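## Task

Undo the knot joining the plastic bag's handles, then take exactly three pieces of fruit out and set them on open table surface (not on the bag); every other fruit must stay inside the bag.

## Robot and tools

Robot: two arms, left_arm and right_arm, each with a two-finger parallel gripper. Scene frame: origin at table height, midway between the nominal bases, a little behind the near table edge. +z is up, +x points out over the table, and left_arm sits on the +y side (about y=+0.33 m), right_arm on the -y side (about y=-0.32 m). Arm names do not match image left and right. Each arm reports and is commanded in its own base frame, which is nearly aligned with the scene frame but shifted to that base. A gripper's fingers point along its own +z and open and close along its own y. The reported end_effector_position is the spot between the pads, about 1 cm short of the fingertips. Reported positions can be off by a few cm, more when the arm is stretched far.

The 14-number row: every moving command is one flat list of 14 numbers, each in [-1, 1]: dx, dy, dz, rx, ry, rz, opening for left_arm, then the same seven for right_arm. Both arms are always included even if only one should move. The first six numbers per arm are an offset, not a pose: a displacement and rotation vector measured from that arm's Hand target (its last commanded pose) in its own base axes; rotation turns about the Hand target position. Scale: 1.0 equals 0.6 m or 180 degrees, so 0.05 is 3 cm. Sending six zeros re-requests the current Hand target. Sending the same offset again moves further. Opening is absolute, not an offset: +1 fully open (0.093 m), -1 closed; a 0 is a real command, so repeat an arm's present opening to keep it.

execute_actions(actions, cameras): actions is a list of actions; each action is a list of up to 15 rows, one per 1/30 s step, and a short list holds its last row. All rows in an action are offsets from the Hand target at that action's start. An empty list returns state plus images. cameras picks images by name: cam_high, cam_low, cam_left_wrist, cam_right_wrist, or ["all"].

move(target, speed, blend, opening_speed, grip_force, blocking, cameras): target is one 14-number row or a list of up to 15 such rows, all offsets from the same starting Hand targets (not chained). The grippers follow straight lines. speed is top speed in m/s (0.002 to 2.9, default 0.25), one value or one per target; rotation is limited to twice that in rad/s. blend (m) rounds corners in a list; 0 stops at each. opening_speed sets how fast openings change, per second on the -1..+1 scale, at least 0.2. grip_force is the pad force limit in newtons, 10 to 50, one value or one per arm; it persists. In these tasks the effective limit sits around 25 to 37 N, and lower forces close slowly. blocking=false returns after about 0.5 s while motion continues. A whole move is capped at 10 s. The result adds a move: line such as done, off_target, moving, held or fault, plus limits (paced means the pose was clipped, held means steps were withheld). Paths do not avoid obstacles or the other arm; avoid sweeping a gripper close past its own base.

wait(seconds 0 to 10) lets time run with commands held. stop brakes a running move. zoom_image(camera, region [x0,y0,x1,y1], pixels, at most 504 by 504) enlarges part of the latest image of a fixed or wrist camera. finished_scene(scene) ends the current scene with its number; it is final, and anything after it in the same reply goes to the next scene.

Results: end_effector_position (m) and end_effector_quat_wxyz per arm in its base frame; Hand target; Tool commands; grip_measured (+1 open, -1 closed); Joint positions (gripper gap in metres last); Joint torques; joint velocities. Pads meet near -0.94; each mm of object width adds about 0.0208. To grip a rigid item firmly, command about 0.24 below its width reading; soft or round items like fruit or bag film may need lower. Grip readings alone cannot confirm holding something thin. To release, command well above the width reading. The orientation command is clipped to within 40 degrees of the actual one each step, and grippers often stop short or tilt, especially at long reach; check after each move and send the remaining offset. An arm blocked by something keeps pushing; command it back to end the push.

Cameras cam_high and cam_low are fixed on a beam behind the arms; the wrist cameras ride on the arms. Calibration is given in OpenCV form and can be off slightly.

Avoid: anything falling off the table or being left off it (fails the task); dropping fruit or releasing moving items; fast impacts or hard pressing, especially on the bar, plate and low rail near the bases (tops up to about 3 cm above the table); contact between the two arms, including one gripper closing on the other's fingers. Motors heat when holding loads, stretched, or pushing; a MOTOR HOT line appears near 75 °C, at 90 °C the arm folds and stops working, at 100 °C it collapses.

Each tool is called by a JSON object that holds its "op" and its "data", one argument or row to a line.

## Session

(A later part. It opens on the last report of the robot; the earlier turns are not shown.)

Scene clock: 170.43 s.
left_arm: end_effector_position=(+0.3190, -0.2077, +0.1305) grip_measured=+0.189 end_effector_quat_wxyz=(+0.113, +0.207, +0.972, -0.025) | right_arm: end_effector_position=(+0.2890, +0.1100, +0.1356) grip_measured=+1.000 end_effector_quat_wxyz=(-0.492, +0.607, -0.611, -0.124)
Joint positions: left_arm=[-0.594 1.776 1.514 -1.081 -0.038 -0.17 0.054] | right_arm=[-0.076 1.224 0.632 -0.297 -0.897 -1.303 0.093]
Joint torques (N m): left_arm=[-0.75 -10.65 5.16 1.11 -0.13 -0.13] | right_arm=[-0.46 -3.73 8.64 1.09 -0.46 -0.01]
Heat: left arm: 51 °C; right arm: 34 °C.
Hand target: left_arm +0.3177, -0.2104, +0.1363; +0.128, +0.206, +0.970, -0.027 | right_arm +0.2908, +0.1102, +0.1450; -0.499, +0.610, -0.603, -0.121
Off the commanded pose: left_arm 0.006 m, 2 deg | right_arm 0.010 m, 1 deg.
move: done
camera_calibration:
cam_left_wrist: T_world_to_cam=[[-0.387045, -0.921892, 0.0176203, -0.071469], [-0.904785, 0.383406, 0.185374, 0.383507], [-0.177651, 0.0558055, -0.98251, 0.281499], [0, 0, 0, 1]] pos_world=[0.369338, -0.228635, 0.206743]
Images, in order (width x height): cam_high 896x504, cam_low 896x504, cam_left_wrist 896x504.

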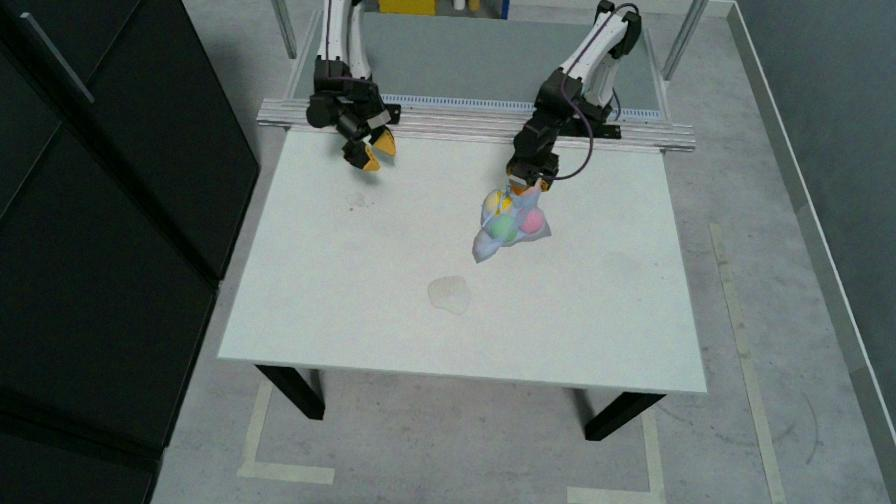

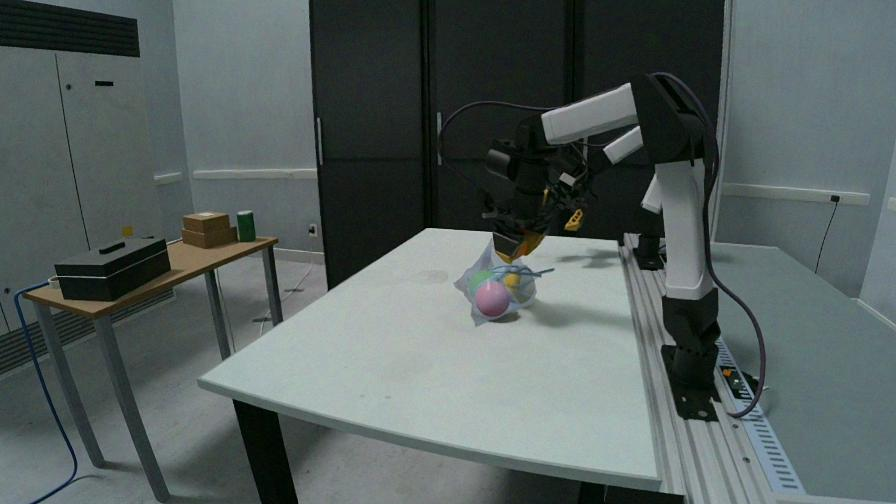

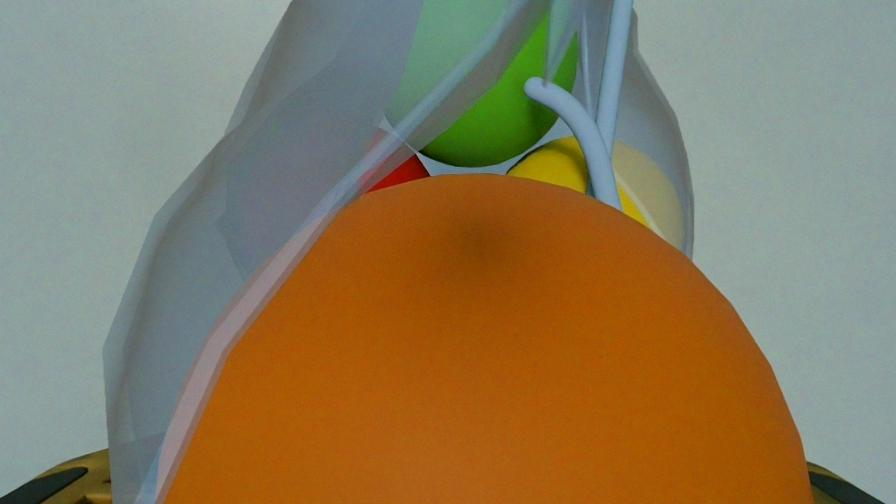

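{"op": "move", "data": {
  "target": [
    [-0.04,0.22,0.0, 0,0, 0, 0.15, 0, 0, 0, 0,0,0, 1],
    [-0.04,0.25,-0.155, 0,0, 0, 0.15, 0, 0, 0, 0,0,0, 1]
  ],
  "speed": 0.12,
  "blend": 0.02,
  "cameras": ["cam_left_wrist","cam_low","cam_high"]
}}

{"op": "zoom_image", "data": {
  "camera": "cam_low",
  "region": [390, 180, 590, 335]
}}

Scene clock: 173.73 s.
left_arm: end_effector_position=(+0.2940, -0.0593, +0.0483) grip_measured=+0.189 end_effector_quat_wxyz=(+0.130, +0.201, +0.971, -0.020) | right_arm: end_effector_position=(+0.2890, +0.1100, +0.1356) grip_measured=+1.000 end_effector_quat_wxyz=(-0.492, +0.607, -0.611, -0.124)
Joint positions: left_arm=[-0.172 1.51 0.886 -0.687 0.048 0.231 0.054] | right_arm=[-0.076 1.224 0.632 -0.297 -0.897 -1.303 0.093]
Joint torques (N m): left_arm=[0.62 -5.15 5.16 1.16 0.25 0.14] | right_arm=[-0.51 -3.84 8.64 1.1 -0.43 -0.01]
Heat: left arm: 50 °C; right arm: 34 °C.
Hand target: left_arm +0.2936, -0.0603, +0.0433; +0.128, +0.206, +0.970, -0.027 | right_arm +0.2908, +0.1102, +0.1450; -0.499, +0.610, -0.603, -0.121
Off the commanded pose: left_arm 0.005 m, 1 deg | right_arm 0.010 m, 1 deg.
move: done
camera_calibration:
cam_left_wrist: T_world_to_cam=[[-0.375856, -0.926672, 0.00335415, 0.0542723], [-0.91546, 0.371864, 0.153787, 0.323153], [-0.143757, 0.0547311, -0.988098, 0.178248], [0, 0, 0, 1]] pos_world=[0.341856, -0.0796322, 0.126248]
Images, in order (width x height): cam_high 896x504, cam_low 896x504, cam_left_wrist 896x504.

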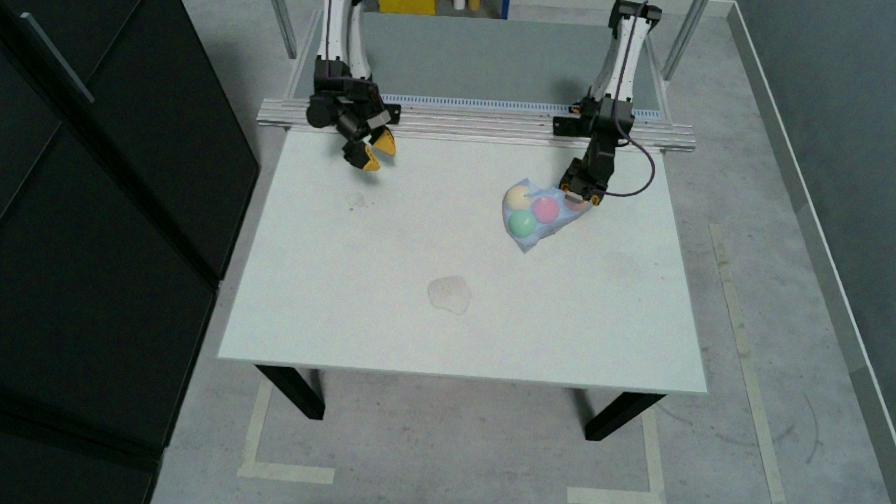

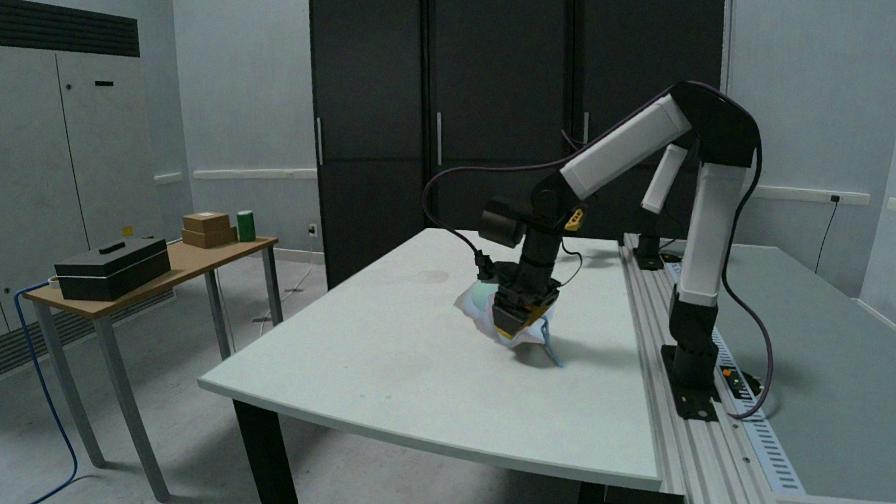

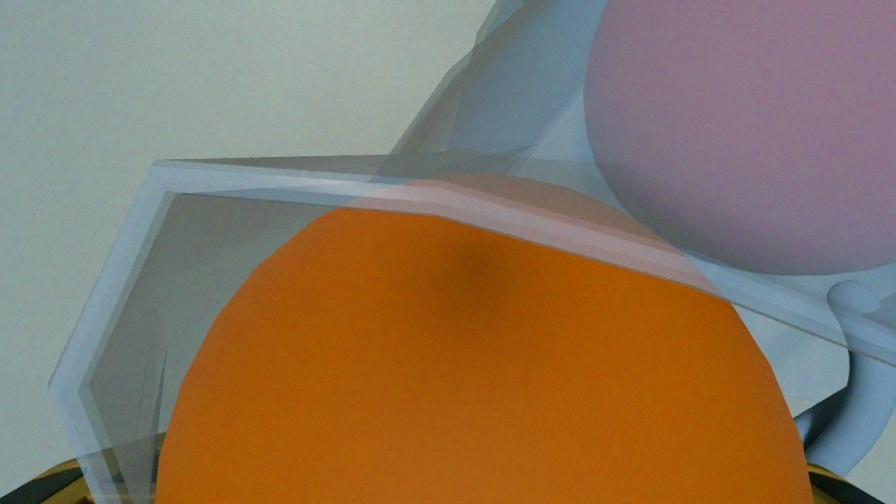

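Scaled by 2.520 from the camera's 896x504 image, which has a finer 1280x720 frame.

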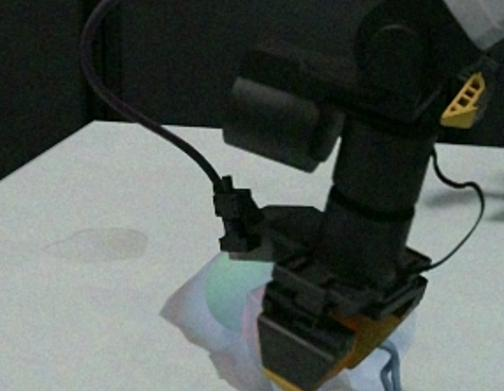

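{"op": "move", "data": {
  "target": [-0.03,0.02,0.16,0,0,0,0.15,0,0,0,0,0,0,1],
  "speed": 0.15,
  "cameras": ["cam_high","cam_low","cam_left_wrist"]
}}

Scene clock: 177.93 s.
left_arm: end_effector_position=(+0.2746, -0.0481, +0.1286) grip_measured=+0.189 end_effector_quat_wxyz=(+0.118, +0.202, +0.972, -0.023) | right_arm: end_effector_position=(+0.2890, +0.1100, +0.1356) grip_measured=+1.000 end_effector_quat_wxyz=(-0.492, +0.607, -0.611, -0.124)
Joint positions: left_arm=[-0.136 1.383 1.109 -1.064 0.061 0.267 0.054] | right_arm=[-0.076 1.224 0.632 -0.297 -0.897 -1.303 0.093]
Joint torques (N m): left_arm=[0.75 -6.32 8.5 0.74 0.21 0.14] | right_arm=[-0.46 -3.71 8.64 1.11 -0.42 0]
Heat: left arm: 48 °C; right arm: 34 °C.
Hand target: left_arm +0.2756, -0.0483, +0.1394; +0.128, +0.206, +0.970, -0.027 | right_arm +0.2908, +0.1102, +0.1450; -0.499, +0.610, -0.603, -0.121
Off the commanded pose: left_arm 0.011 m, 1 deg | right_arm 0.010 m, 1 deg.
move: off_target (left_arm)
camera_calibration:
cam_left_wrist: T_world_to_cam=[[-0.377929, -0.925741, 0.0131851, 0.0564276], [-0.910392, 0.374178, 0.176572, 0.284664], [-0.168394, 0.0547283, -0.984199, 0.260468], [0, 0, 0, 1]] pos_world=[0.324343, -0.0685327, 0.205344]
Images, in order (width x height): cam_high 896x504, cam_low 896x504, cam_left_wrist 896x504.

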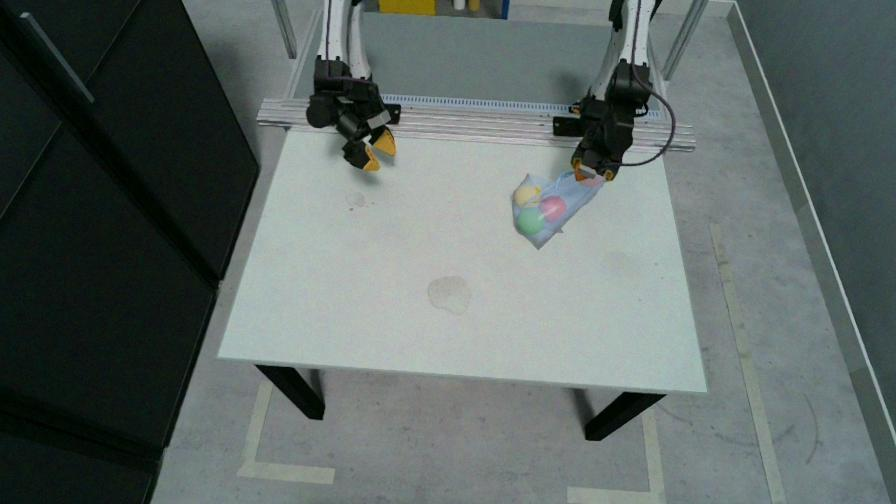

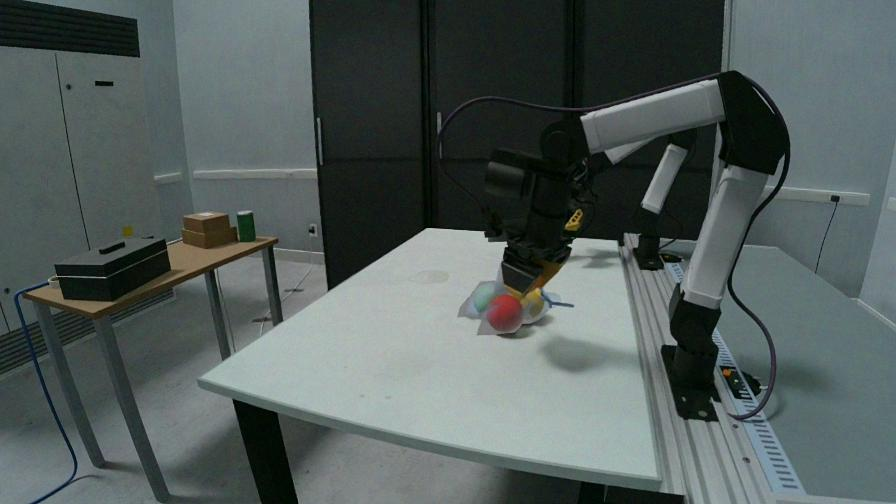

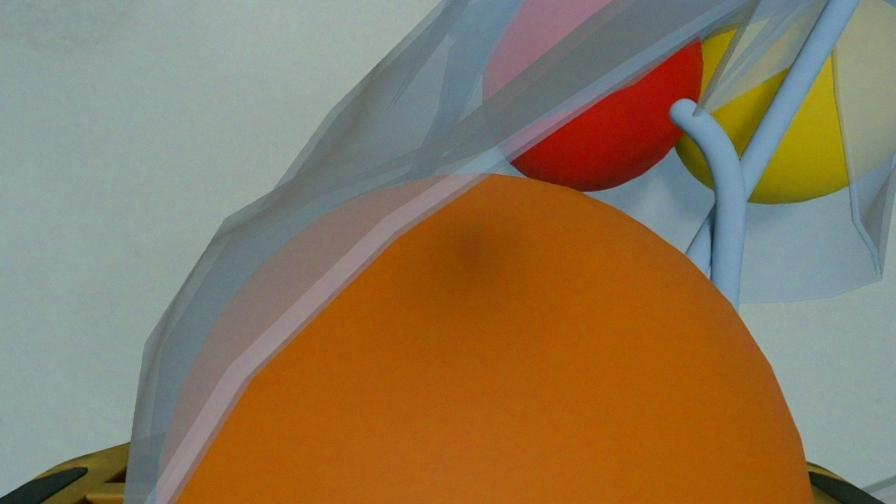

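{"op": "move", "data": {
  "target": [
    [0,0,-0.155,0,0,0,0.15,0,0,0,0,0,0,1],
    [0,0,-0.155,0,0,0,1,0,0,0,0,0,0,1],
    [-0.02,0,0.1,0,0,0,1,0,0,0,0,0,0,1]
  ],
  "speed": 0.15,
  "cameras": ["cam_high","cam_low","cam_left_wrist"]
}}

Scene clock: 182.60 s.
left_arm: end_effector_position=(+0.2652, -0.0468, +0.1942) grip_measured=+1.000 end_effector_quat_wxyz=(+0.128, +0.202, +0.971, -0.022) | right_arm: end_effector_position=(+0.2890, +0.1100, +0.1356) grip_measured=+1.000 end_effector_quat_wxyz=(-0.492, +0.607, -0.611, -0.124)
Joint positions: left_arm=[-0.136 1.353 1.342 -1.307 0.061 0.267 0.093] | right_arm=[-0.076 1.224 0.632 -0.297 -0.897 -1.303 0.093]
Joint torques (N m): left_arm=[0.17 -4.77 7.97 0.75 0.2 0.08] | right_arm=[-0.51 -3.78 8.58 1.13 -0.44 -0.01]
Heat: left arm: 47 °C; right arm: 34 °C.
Hand target: left_arm +0.2635, -0.0484, +0.1993; +0.128, +0.206, +0.970, -0.027 | right_arm +0.2908, +0.1102, +0.1450; -0.499, +0.610, -0.603, -0.121
Off the commanded pose: left_arm 0.006 m, 1 deg | right_arm 0.010 m, 1 deg.
move: done
camera_calibration:
cam_left_wrist: T_world_to_cam=[[-0.378475, -0.925577, 0.00793511, 0.0544312], [-0.913675, 0.374953, 0.156873, 0.268868], [-0.148174, 0.0521226, -0.987587, 0.318511], [0, 0, 0, 1]] pos_world=[0.313454, -0.0670343, 0.271947]
Images, in order (width x height): cam_high 896x504, cam_low 896x504, cam_left_wrist 896x504.

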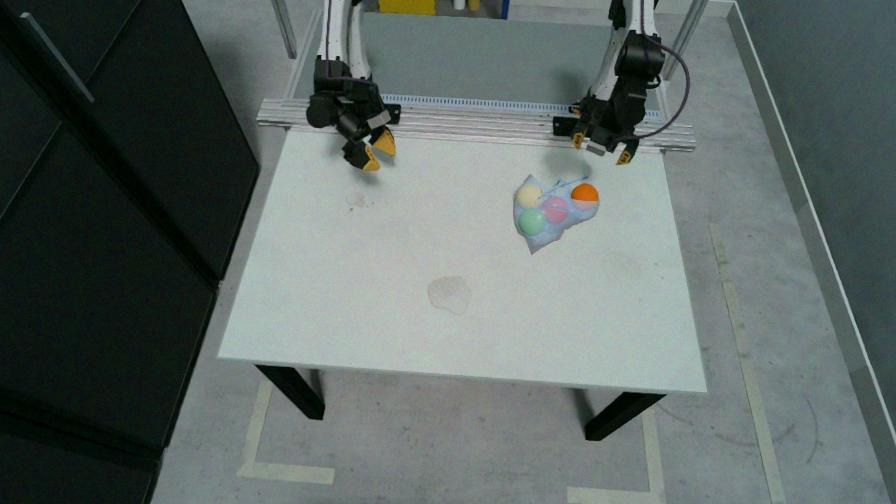

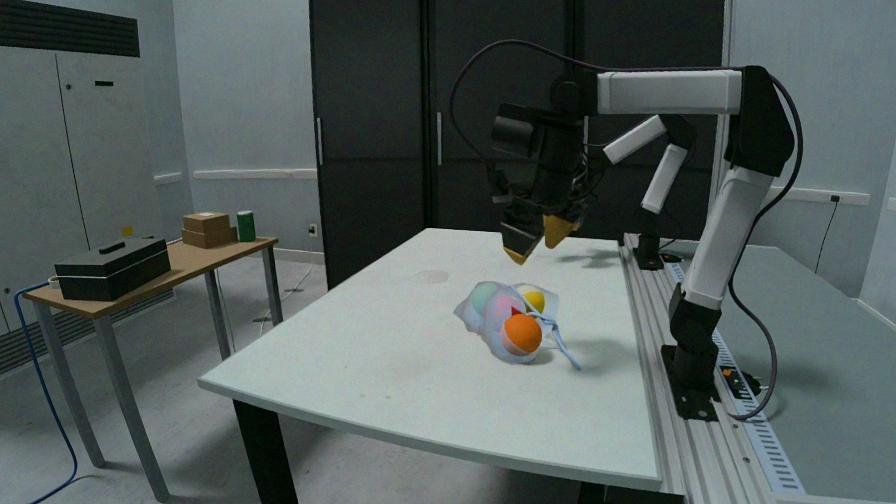

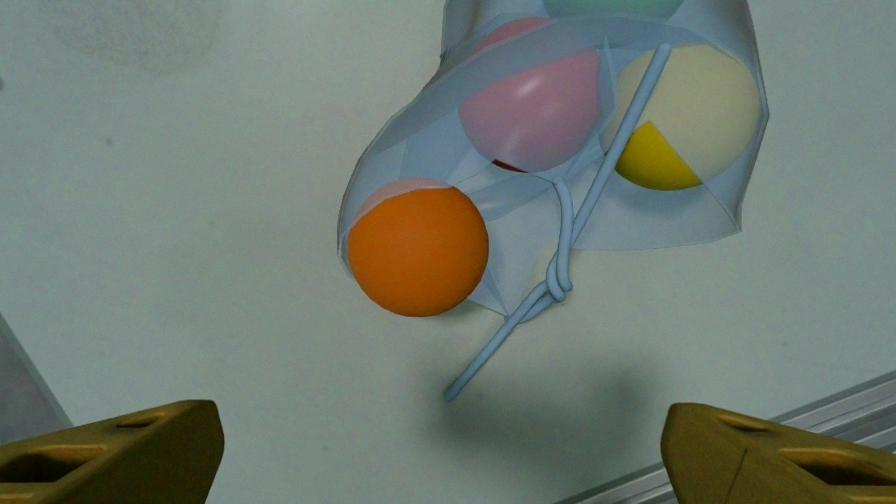

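{"op": "move", "data": {
  "target": [
    [0.024,0.007,-0.1,0,0,0.17,1,0,0,0,0,0,0,1],
    [0.024,0.007,-0.285,0,0,0.17,1,0,0,0,0,0,0,1],
    [0.024,0.007,-0.285,0,0,0.17,0.15,0,0,0,0,0,0,1],
    [-0.04,0.03,-0.25,0,0,0.17,0.15,0,0,0,0,0,0,1]
  ],
  "speed": 0.15,
  "cameras": ["cam_low","cam_left_wrist"]
}}

Scene clock: 189.47 s.
left_arm: end_effector_position=(+0.2475, -0.0338, +0.0514) grip_measured=+0.332 end_effector_quat_wxyz=(+0.139, -0.061, +0.988, +0.003) | right_arm: end_effector_position=(+0.2890, +0.1100, +0.1356) grip_measured=+1.000 end_effector_quat_wxyz=(-0.492, +0.607, -0.611, -0.124)
Joint positions: left_arm=[-0.185 1.29 0.716 -0.728 -0.074 -0.298 0.061] | right_arm=[-0.076 1.224 0.632 -0.297 -0.897 -1.303 0.093]
Joint torques (N m): left_arm=[0.75 -5.3 4.93 0.86 -0.07 0.13] | right_arm=[-0.46 -3.73 8.66 1.1 -0.44 -0.01]
Heat: left arm: 44 °C; right arm: 34 °C.
Hand target: left_arm +0.2396, -0.0304, +0.0493; +0.131, -0.058, +0.990, +0.008 | right_arm +0.2908, +0.1102, +0.1450; -0.499, +0.610, -0.603, -0.121
Off the commanded pose: left_arm 0.009 m, 1 deg | right_arm 0.010 m, 1 deg.
move: done
camera_calibration:
cam_left_wrist: T_world_to_cam=[[0.142307, -0.989445, 0.0273439, -0.0712155], [-0.980779, -0.137227, 0.138716, 0.270328], [-0.1335, -0.0465586, -0.989955, 0.16738], [0, 0, 0, 1]] pos_world=[0.297611, -0.0255745, 0.130147]
Images, in order (width x height): cam_low 896x504, cam_left_wrist 896x504.

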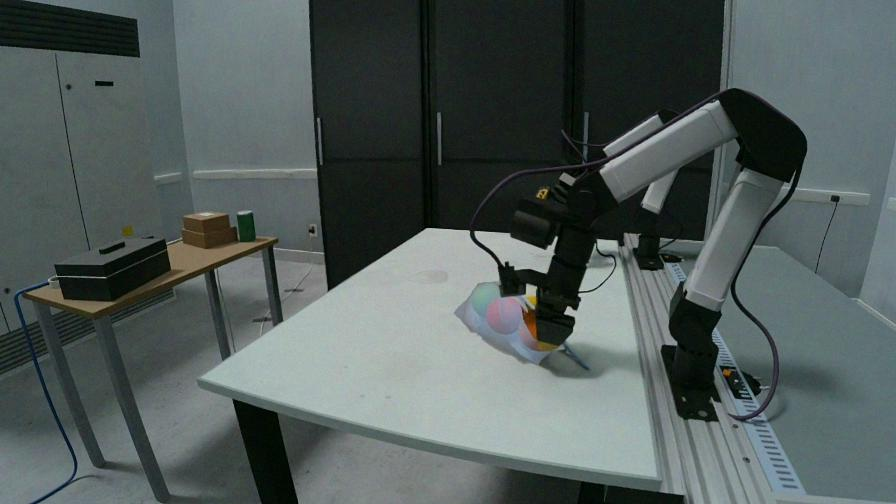

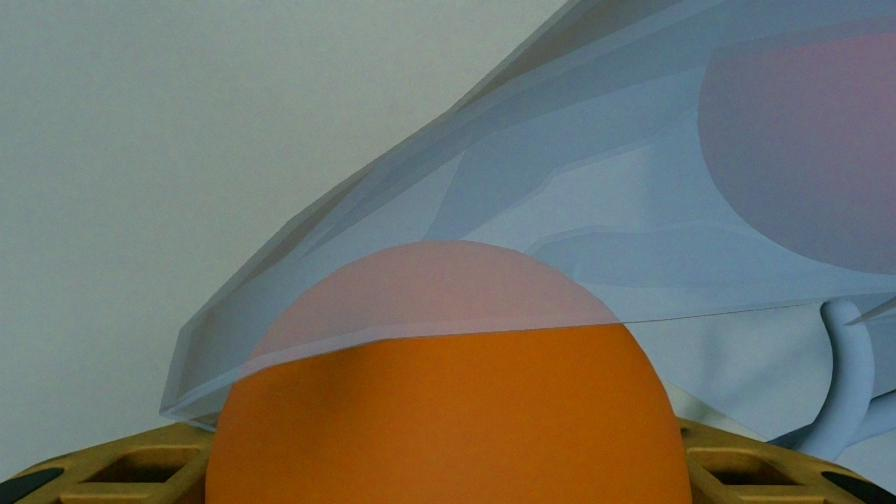

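{"op": "move", "data": {
  "target": [-0.05,0.11,0.14,0,0,0,0.15,0,0,0,0,0,0,1],
  "speed": 0.15,
  "cameras": ["cam_high","cam_low","cam_left_wrist"]
}}

Scene clock: 191.33 s.
left_arm: end_effector_position=(+0.2089, +0.0360, +0.1242) grip_measured=+0.332 end_effector_quat_wxyz=(+0.122, -0.061, +0.991, +0.012) | right_arm: end_effector_position=(+0.2890, +0.1100, +0.1356) grip_measured=+1.000 end_effector_quat_wxyz=(-0.492, +0.607, -0.611, -0.124)
Joint positions: left_arm=[0.174 1.102 0.903 -1.125 0.004 0.05 0.061] | right_arm=[-0.076 1.224 0.632 -0.297 -0.897 -1.303 0.093]
Joint torques (N m): left_arm=[0.73 -3.49 8.68 0.74 0.16 0.09] | right_arm=[-0.54 -3.75 8.62 1.11 -0.44 -0.01]
Heat: left arm: 44 °C; right arm: 34 °C.
Hand target: left_arm +0.2096, +0.0357, +0.1333; +0.131, -0.058, +0.990, +0.008 | right_arm +0.2908, +0.1102, +0.1450; -0.499, +0.610, -0.603, -0.121
Off the commanded pose: left_arm 0.009 m, 1 deg | right_arm 0.010 m, 1 deg.
move: done
camera_calibration:
cam_left_wrist: T_world_to_cam=[[0.146282, -0.989208, 0.00827083, 0.00283673], [-0.975042, -0.142765, 0.170032, 0.227017], [-0.167016, -0.0329369, -0.985404, 0.243422], [0, 0, 0, 1]] pos_world=[0.261592, 0.0432338, 0.201246]
Images, in order (width x height): cam_high 896x504, cam_low 896x504, cam_left_wrist 896x504.

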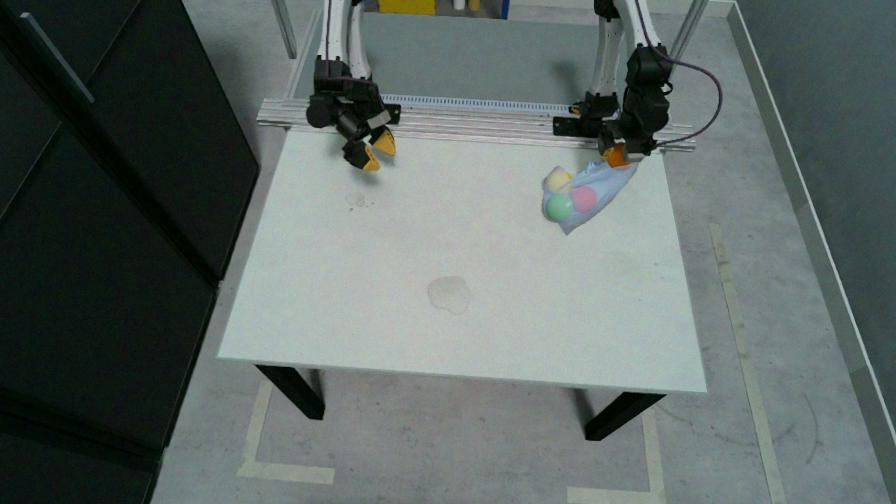

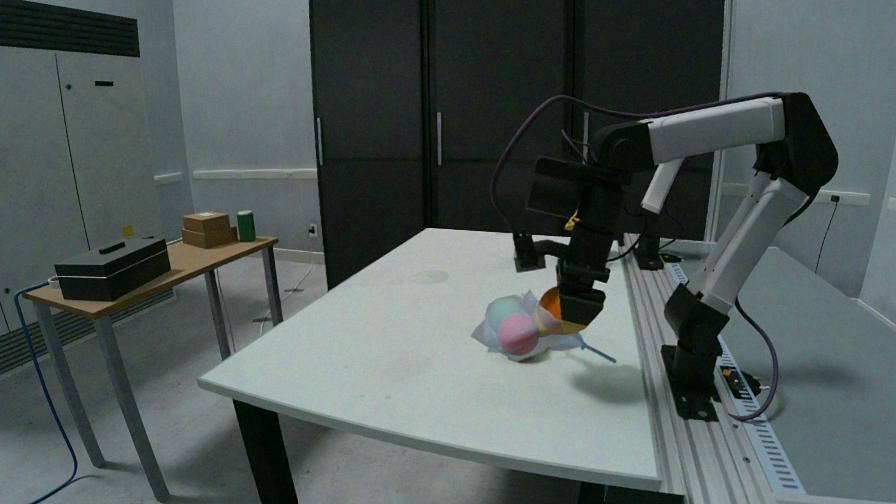

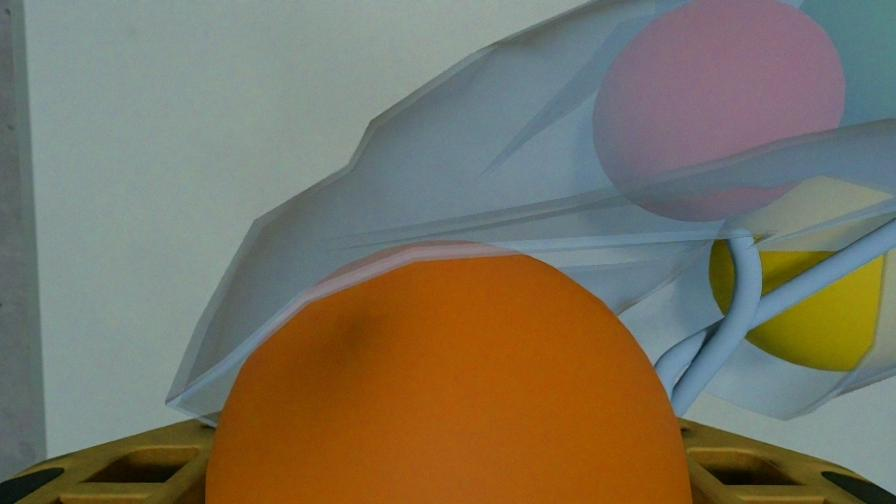

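{"op": "move", "data": {
  "target": [
    [0.12,-0.06,-0.05,0,0,0,0.15,0,0,0,0,0,0,1],
    [0.12,-0.06,-0.145,0,0,0,0.15,0,0,0,0,0,0,1],
    [0.12,-0.06,-0.145,0,0,0,1,0,0,0,0,0,0,1],
    [0.11,-0.06,0.1,0,0,0.0,1,0,0,0,0,0,0,1]
  ],
  "speed": 0.18,
  "cameras": ["cam_left_wrist"]
}}

Scene clock: 196.30 s.
left_arm: end_effector_position=(+0.2769, +0.0017, +0.1895) grip_measured=+1.000 end_effector_quat_wxyz=(+0.133, -0.057, +0.989, +0.007) | right_arm: end_effector_position=(+0.2890, +0.1100, +0.1356) grip_measured=+1.000 end_effector_quat_wxyz=(-0.492, +0.607, -0.611, -0.124)
Joint positions: left_arm=[-0.014 1.366 1.331 -1.27 -0.033 -0.125 0.093] | right_arm=[-0.076 1.224 0.632 -0.297 -0.897 -1.303 0.093]
Joint torques (N m): left_arm=[-0.55 -4.67 7.91 0.79 -0.03 -0.09] | right_arm=[-0.44 -3.78 8.58 1.09 -0.42 -0.01]
Heat: left arm: 43 °C; right arm: 35 °C.
Hand target: left_arm +0.2756, -0.0003, +0.1934; +0.131, -0.058, +0.990, +0.008 | right_arm +0.2908, +0.1102, +0.1450; -0.499, +0.610, -0.603, -0.121
Off the commanded pose: left_arm 0.004 m, 0 deg | right_arm 0.010 m, 1 deg.
move: done
camera_calibration:
cam_left_wrist: T_world_to_cam=[[0.137099, -0.99039, 0.0181811, -0.0407959], [-0.979824, -0.132897, 0.149274, 0.282633], [-0.145423, -0.0382796, -0.988629, 0.312751], [0, 0, 0, 1]] pos_world=[0.328005, 0.00912913, 0.267747]
Images, in order (width x height): cam_left_wrist 896x504.

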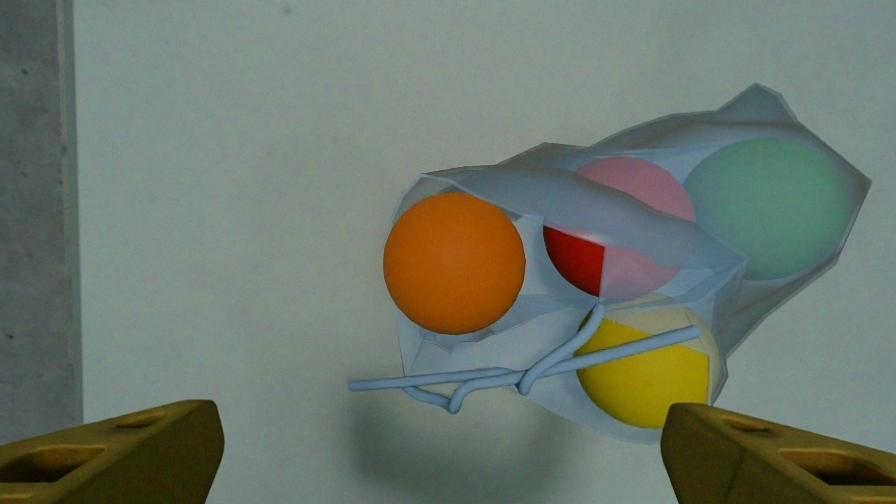

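{"op": "move", "data": {
  "target": [
    [0.021,-0.005,-0.12,0,0,0,1,0,0,0,0,0,0,1],
    [0.021,-0.005,-0.255,0,0,0,1,0,0,0,0,0,0,1],
    [0.021,-0.005,-0.255,0,0,0,0.15,0,0,0,0,0,0,1],
    [0.021,-0.005,0.0,0,0,0,0.15,0,0,0,0,0,0,1]
  ],
  "speed": 0.15,
  "cameras": ["cam_low","cam_left_wrist"]
}}

Scene clock: 202.57 s.
left_arm: end_effector_position=(+0.2885, -0.0014, +0.1890) grip_measured=+0.203 end_effector_quat_wxyz=(+0.132, -0.057, +0.990, +0.006) | right_arm: end_effector_position=(+0.2890, +0.1100, +0.1356) grip_measured=+1.000 end_effector_quat_wxyz=(-0.492, +0.607, -0.611, -0.124)
Joint positions: left_arm=[-0.024 1.412 1.366 -1.263 -0.033 -0.136 0.055] | right_arm=[-0.076 1.224 0.632 -0.297 -0.897 -1.303 0.093]
Joint torques (N m): left_arm=[-0.62 -4.98 8.18 0.81 -0.08 -0.09] | right_arm=[-0.5 -3.69 8.65 1.1 -0.45 0.01]
Heat: left arm: 41 °C; right arm: 35 °C.
Hand target: left_arm +0.2882, -0.0034, +0.1933; +0.131, -0.057, +0.990, +0.008 | right_arm +0.2908, +0.1102, +0.1450; -0.499, +0.610, -0.603, -0.121
Off the commanded pose: left_arm 0.005 m, 0 deg | right_arm 0.010 m, 1 deg.
move: done
camera_calibration:
cam_left_wrist: T_world_to_cam=[[0.136913, -0.990382, 0.0199828, -0.0458025], [-0.979369, -0.132308, 0.152743, 0.292928], [-0.14863, -0.040483, -0.988064, 0.314528], [0, 0, 0, 1]] pos_world=[0.339904, 0.00612785, 0.266946]
Images, in order (width x height): cam_low 896x504, cam_left_wrist 896x504.

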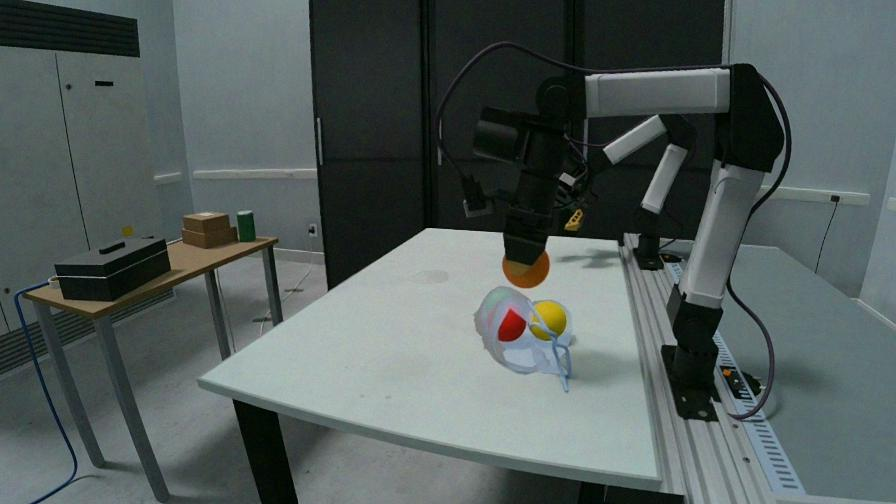

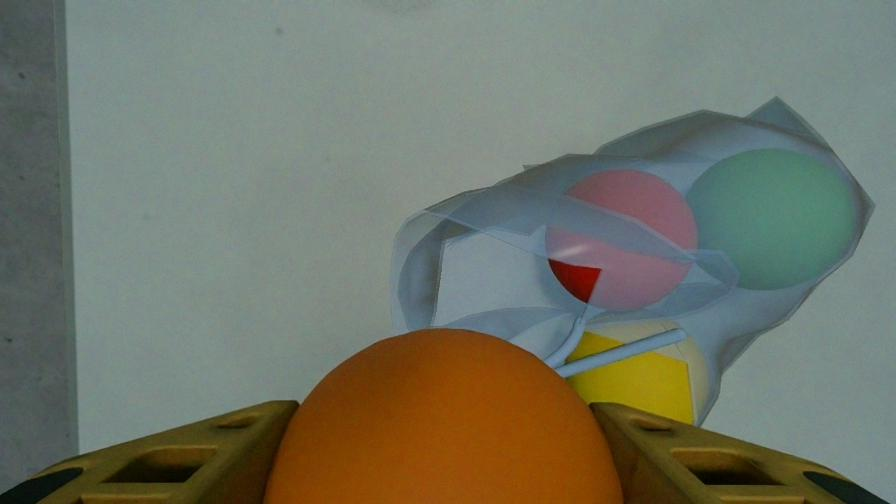

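{"op": "move", "data": {
  "target": [
    [0.22,0.16,0,0,0,0,0.15,0,0,0,0,0,0,1],
    [0.22,0.16,-0.253,0,0,0,0.15,0,0,0,0,0,0,1],
    [0.22,0.16,-0.253,0,0,0,0.6,0,0,0,0,0,0,1],
    [0.22,0.16,-0.253,0,0,0,1,0,0,0,0,0,0,1],
    [0.22,0.16,0,0,0,0,1,0,0,0,0,0,0,1],
    [-0.06,-0.11,0.03,0,0,0,1,0,0,0,0,0,0,1]
  ],
  "speed": [0.25,0.12,0.12,0.1,0.15,0.25],
  "cameras": ["cam_high","cam_low","cam_left_wrist"]
}}

Scene clock: 212.27 s.
left_arm: end_effector_position=(+0.2598, -0.0714, +0.2152) grip_measured=+1.000 end_effector_quat_wxyz=(+0.141, -0.055, +0.988, +0.000) | right_arm: end_effector_position=(+0.2890, +0.1100, +0.1356) grip_measured=+1.000 end_effector_quat_wxyz=(-0.492, +0.607, -0.611, -0.124)
Joint positions: left_arm=[-0.334 1.364 1.432 -1.376 -0.106 -0.432 0.093] | right_arm=[-0.076 1.224 0.632 -0.297 -0.897 -1.303 0.093]
Joint torques (N m): left_arm=[-0.43 -5.35 4.79 0.8 -0.2 -0.11] | right_arm=[-0.44 -3.75 8.68 1.1 -0.44 -0.01]
Heat: left arm: 41 °C; right arm: 35 °C.
Hand target: left_arm +0.2523, -0.0694, +0.2113; +0.131, -0.058, +0.990, +0.008 | right_arm +0.2908, +0.1102, +0.1450; -0.499, +0.610, -0.603, -0.121
Off the commanded pose: left_arm 0.009 m, 2 deg | right_arm 0.010 m, 1 deg.
move: done; target 3's new opening was sent with left_arm's hand 0.012 m and 2 deg from that target; target 4's new opening was sent with left_arm's hand 0.012 m and 2 deg from that target
camera_calibration:
cam_left_wrist: T_world_to_cam=[[0.130973, -0.990816, 0.0336193, -0.113148], [-0.982901, -0.12535, 0.134884, 0.256825], [-0.129431, -0.0507106, -0.990291, 0.32807], [0, 0, 0, 1]] pos_world=[0.309715, -0.0632789, 0.294047]
Images, in order (width x height): cam_high 896x504, cam_low 896x504, cam_left_wrist 896x504.

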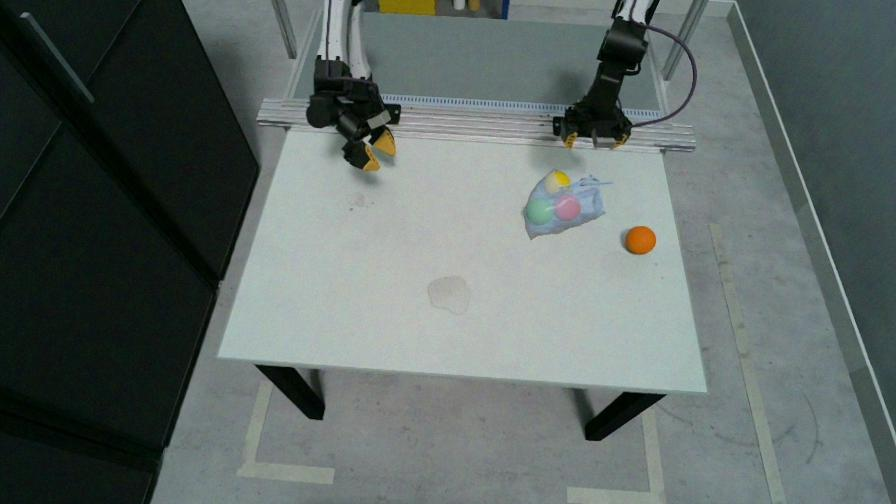

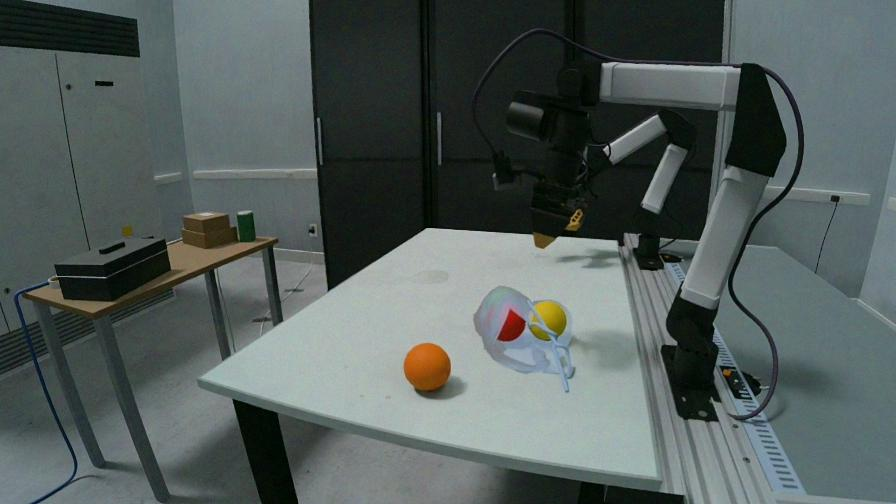

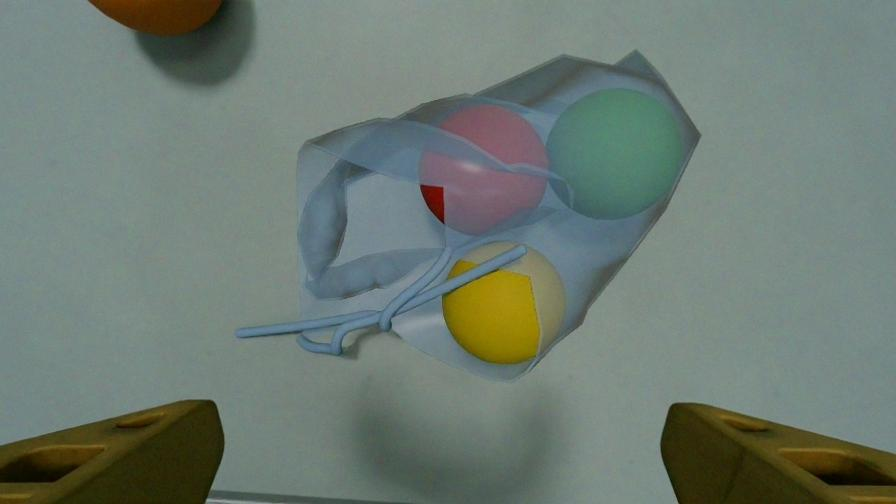

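{"op": "zoom_image", "data": {
  "camera": "cam_left_wrist",
  "region": [220, 200, 580, 400]
}}

Scaled by 1.400 from the camera's 896x504 image, which has a finer 1280x720 frame.

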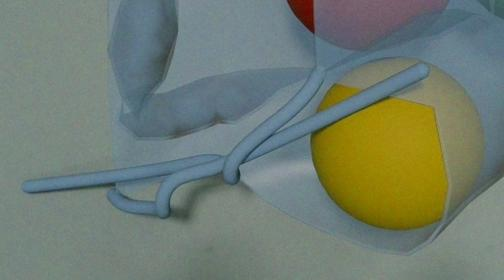

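{"op": "move", "data": {
  "target": [-0.083,0.112,-0.18,0,0,-0.594,-0.5,0,0,0,0,0,0,1],
  "speed": 0.35,
  "cameras": ["cam_left_wrist"]
}}

Scene clock: 220.07 s.
left_arm: end_effector_position=(+0.2107, -0.0015, +0.1083) grip_measured=-0.498 end_effector_quat_wxyz=(+0.093, +0.761, +0.637, -0.081) | right_arm: end_effector_position=(+0.2890, +0.1100, +0.1356) grip_measured=+1.000 end_effector_quat_wxyz=(-0.492, +0.607, -0.611, -0.124)
Joint positions: left_arm=[0.185 1.373 1.026 -1.275 0.242 1.94 0.021] | right_arm=[-0.076 1.224 0.632 -0.297 -0.897 -1.303 0.093]
Joint torques (N m): left_arm=[0.8 -3.51 4.63 0.05 0.31 0.12] | right_arm=[-0.43 -3.78 8.61 1.12 -0.44 -0.02]
Heat: left arm: 40 °C; right arm: 35 °C.
Hand target: left_arm +0.2024, -0.0022, +0.1033; +0.084, +0.761, +0.636, -0.100 | right_arm +0.2908, +0.1102, +0.1450; -0.499, +0.610, -0.603, -0.121
Off the commanded pose: left_arm 0.010 m, 2 deg | right_arm 0.010 m, 1 deg.
move: done
camera_calibration:
cam_left_wrist: T_world_to_cam=[[-0.988362, 0.150468, -0.0223486, 0.209747], [0.144475, 0.974501, 0.171683, -0.0081194], [0.0476114, 0.166456, -0.984899, 0.181915], [0, 0, 0, 1]] pos_world=[0.199818, -0.0539286, 0.185249]
Images, in order (width x height): cam_left_wrist 896x504.

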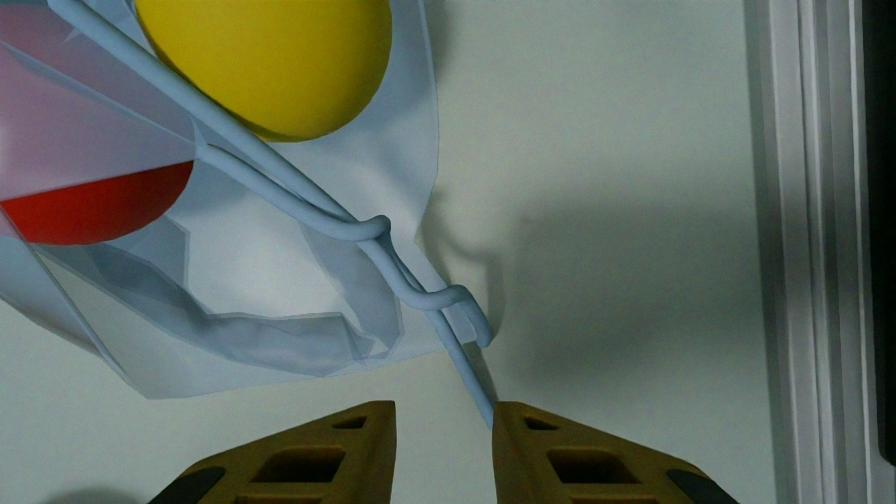

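{"op": "move", "data": {
  "target": [
    [-0.021,0.0,-0.1,0,0,0,-0.5,0,0,0,0,0,0,1],
    [-0.021,0.0,-0.152,0,0,0,-0.5,0,0,0,0,0,0,1]
  ],
  "speed": 0.15,
  "cameras": ["cam_left_wrist"]
}}

{"op": "move", "data": {
  "target": [0,0,0,0,0,0,-1,0,0,0,0,0,0,1],
  "cameras": ["cam_left_wrist"]
}}

Scene clock: 223.87 s.
left_arm: end_effector_position=(+0.1916, -0.0028, +0.0167) grip_measured=-0.498 end_effector_quat_wxyz=(+0.085, +0.760, +0.637, -0.097) | right_arm: end_effector_position=(+0.2890, +0.1100, +0.1356) grip_measured=+1.000 end_effector_quat_wxyz=(-0.492, +0.607, -0.611, -0.124)
Joint positions: left_arm=[0.198 1.451 0.704 -0.915 0.242 1.955 0.021] | right_arm=[-0.076 1.224 0.632 -0.297 -0.897 -1.303 0.093]
Joint torques (N m): left_arm=[0.7 -3.51 4.05 0.29 0.29 0.13] | right_arm=[-0.46 -3.74 8.61 1.1 -0.41 -0.03]
Heat: left arm: 39 °C; right arm: 35 °C.
Hand target: left_arm +0.1898, -0.0021, +0.0121; +0.084, +0.761, +0.636, -0.100 | right_arm +0.2908, +0.1102, +0.1450; -0.499, +0.610, -0.603, -0.121
Off the commanded pose: left_arm 0.005 m, 0 deg | right_arm 0.010 m, 1 deg.
move: done
camera_calibration:
cam_left_wrist: T_world_to_cam=[[-0.988337, 0.151847, 0.0115073, 0.188454], [0.151737, 0.975586, 0.158768, 0.0103943], [0.0128821, 0.158662, -0.987249, 0.0994332], [0, 0, 0, 1]] pos_world=[0.183398, -0.0545331, 0.0943465]
Images, in order (width x height): cam_left_wrist 896x504.

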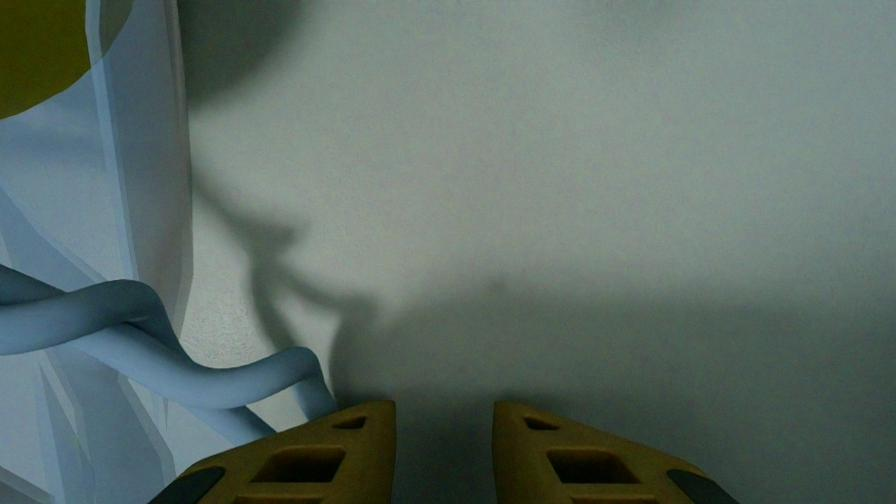

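Scene clock: 224.37 s.
left_arm: end_effector_position=(+0.1918, -0.0028, +0.0166) grip_measured=-0.973 end_effector_quat_wxyz=(+0.085, +0.760, +0.637, -0.097) | right_arm: end_effector_position=(+0.2890, +0.1100, +0.1356) grip_measured=+1.000 end_effector_quat_wxyz=(-0.492, +0.607, -0.611, -0.124)
Joint positions: left_arm=[0.198 1.451 0.704 -0.914 0.242 1.955 0] | right_arm=[-0.076 1.224 0.632 -0.297 -0.897 -1.303 0.093]
Joint torques (N m): left_arm=[0.73 -3.56 4.05 0.3 0.28 0.11] | right_arm=[-0.39 -3.69 8.57 1.08 -0.44 0]
Heat: left arm: 39 °C; right arm: 35 °C.
Hand target: left_arm +0.1898, -0.0021, +0.0121; +0.084, +0.761, +0.636, -0.100 | right_arm +0.2908, +0.1102, +0.1450; -0.499, +0.610, -0.603, -0.121
Off the commanded pose: left_arm 0.005 m, 0 deg | right_arm 0.010 m, 1 deg.
move: done
camera_calibration:
cam_left_wrist: T_world_to_cam=[[-0.988342, 0.151875, 0.0107258, 0.188629], [0.151637, 0.975567, 0.158985, 0.0103759], [0.013682, 0.158758, -0.987223, 0.099288], [0, 0, 0, 1]] pos_world=[0.183499, -0.0545331, 0.0943465]
Images, in order (width x height): cam_left_wrist 896x504.

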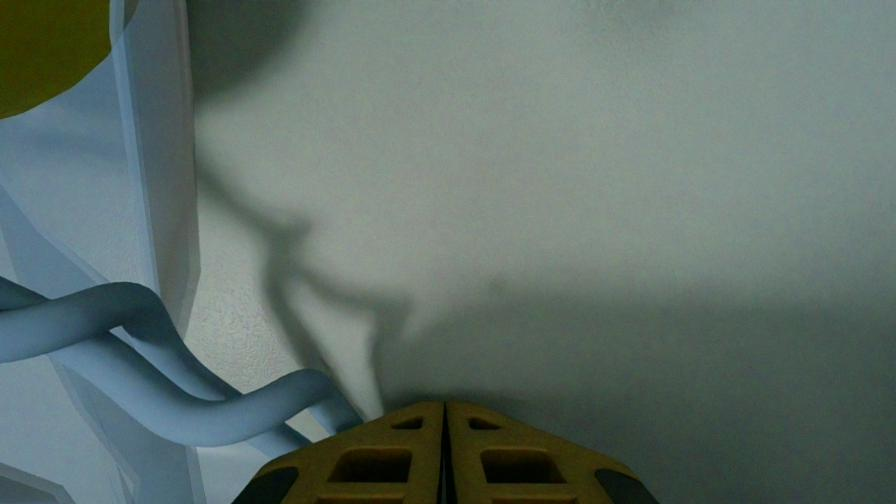

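{"op": "move", "data": {
  "target": [
    [0,0,0.07,0,0,0,-0.4,0,0,0,0,0,0,1],
    [0.032,-0.004,0.07,0,0,0,-0.4,0,0,0,0,0,0,1]
  ],
  "cameras": ["cam_left_wrist"]
}}

Scene clock: 226.63 s.
left_arm: end_effector_position=(+0.2041, -0.0026, +0.0520) grip_measured=-0.402 end_effector_quat_wxyz=(+0.082, +0.761, +0.635, -0.100) | right_arm: end_effector_position=(+0.2890, +0.1100, +0.1356) grip_measured=+1.000 end_effector_quat_wxyz=(-0.492, +0.607, -0.611, -0.124)
Joint positions: left_arm=[0.186 1.443 0.851 -1.076 0.242 1.949 0.026] | right_arm=[-0.076 1.224 0.632 -0.297 -0.897 -1.303 0.093]
Joint velocities: left_arm=[-0.012 0.022 -0.007 0.007 -0.154 0.022 0] | right_arm=[within noise]
Joint torques (N m): left_arm=[-0.66 -3.74 6.98 0.12 0.31 -0.11] | right_arm=[-0.49 -3.7 8.61 1.1 -0.43 -0.01]
Heat: left arm: 39 °C; right arm: 35 °C.
Hand target: left_arm +0.2090, -0.0046, +0.0541; +0.084, +0.761, +0.635, -0.100 | right_arm +0.2908, +0.1102, +0.1450; -0.499, +0.610, -0.603, -0.121
Off the commanded pose: left_arm 0.006 m, 0 deg | right_arm 0.010 m, 1 deg.
move: done
camera_calibration:
cam_left_wrist: T_world_to_cam=[[-0.987254, 0.158017, 0.0189619, 0.1998], [0.159028, 0.974781, 0.156565, 0.0013371], [0.00625627, 0.157585, -0.987486, 0.13554], [0, 0, 0, 1]] pos_world=[0.196193, -0.0542343, 0.129846]
Images, in order (width x height): cam_left_wrist 896x504.

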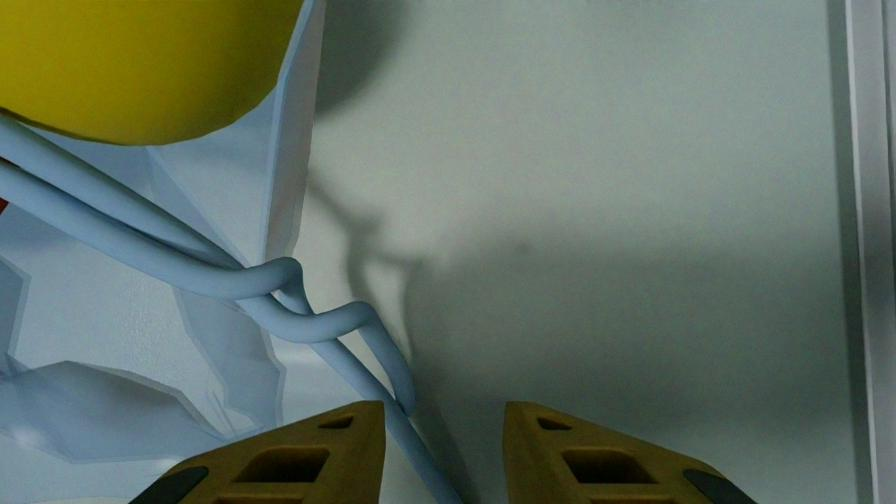

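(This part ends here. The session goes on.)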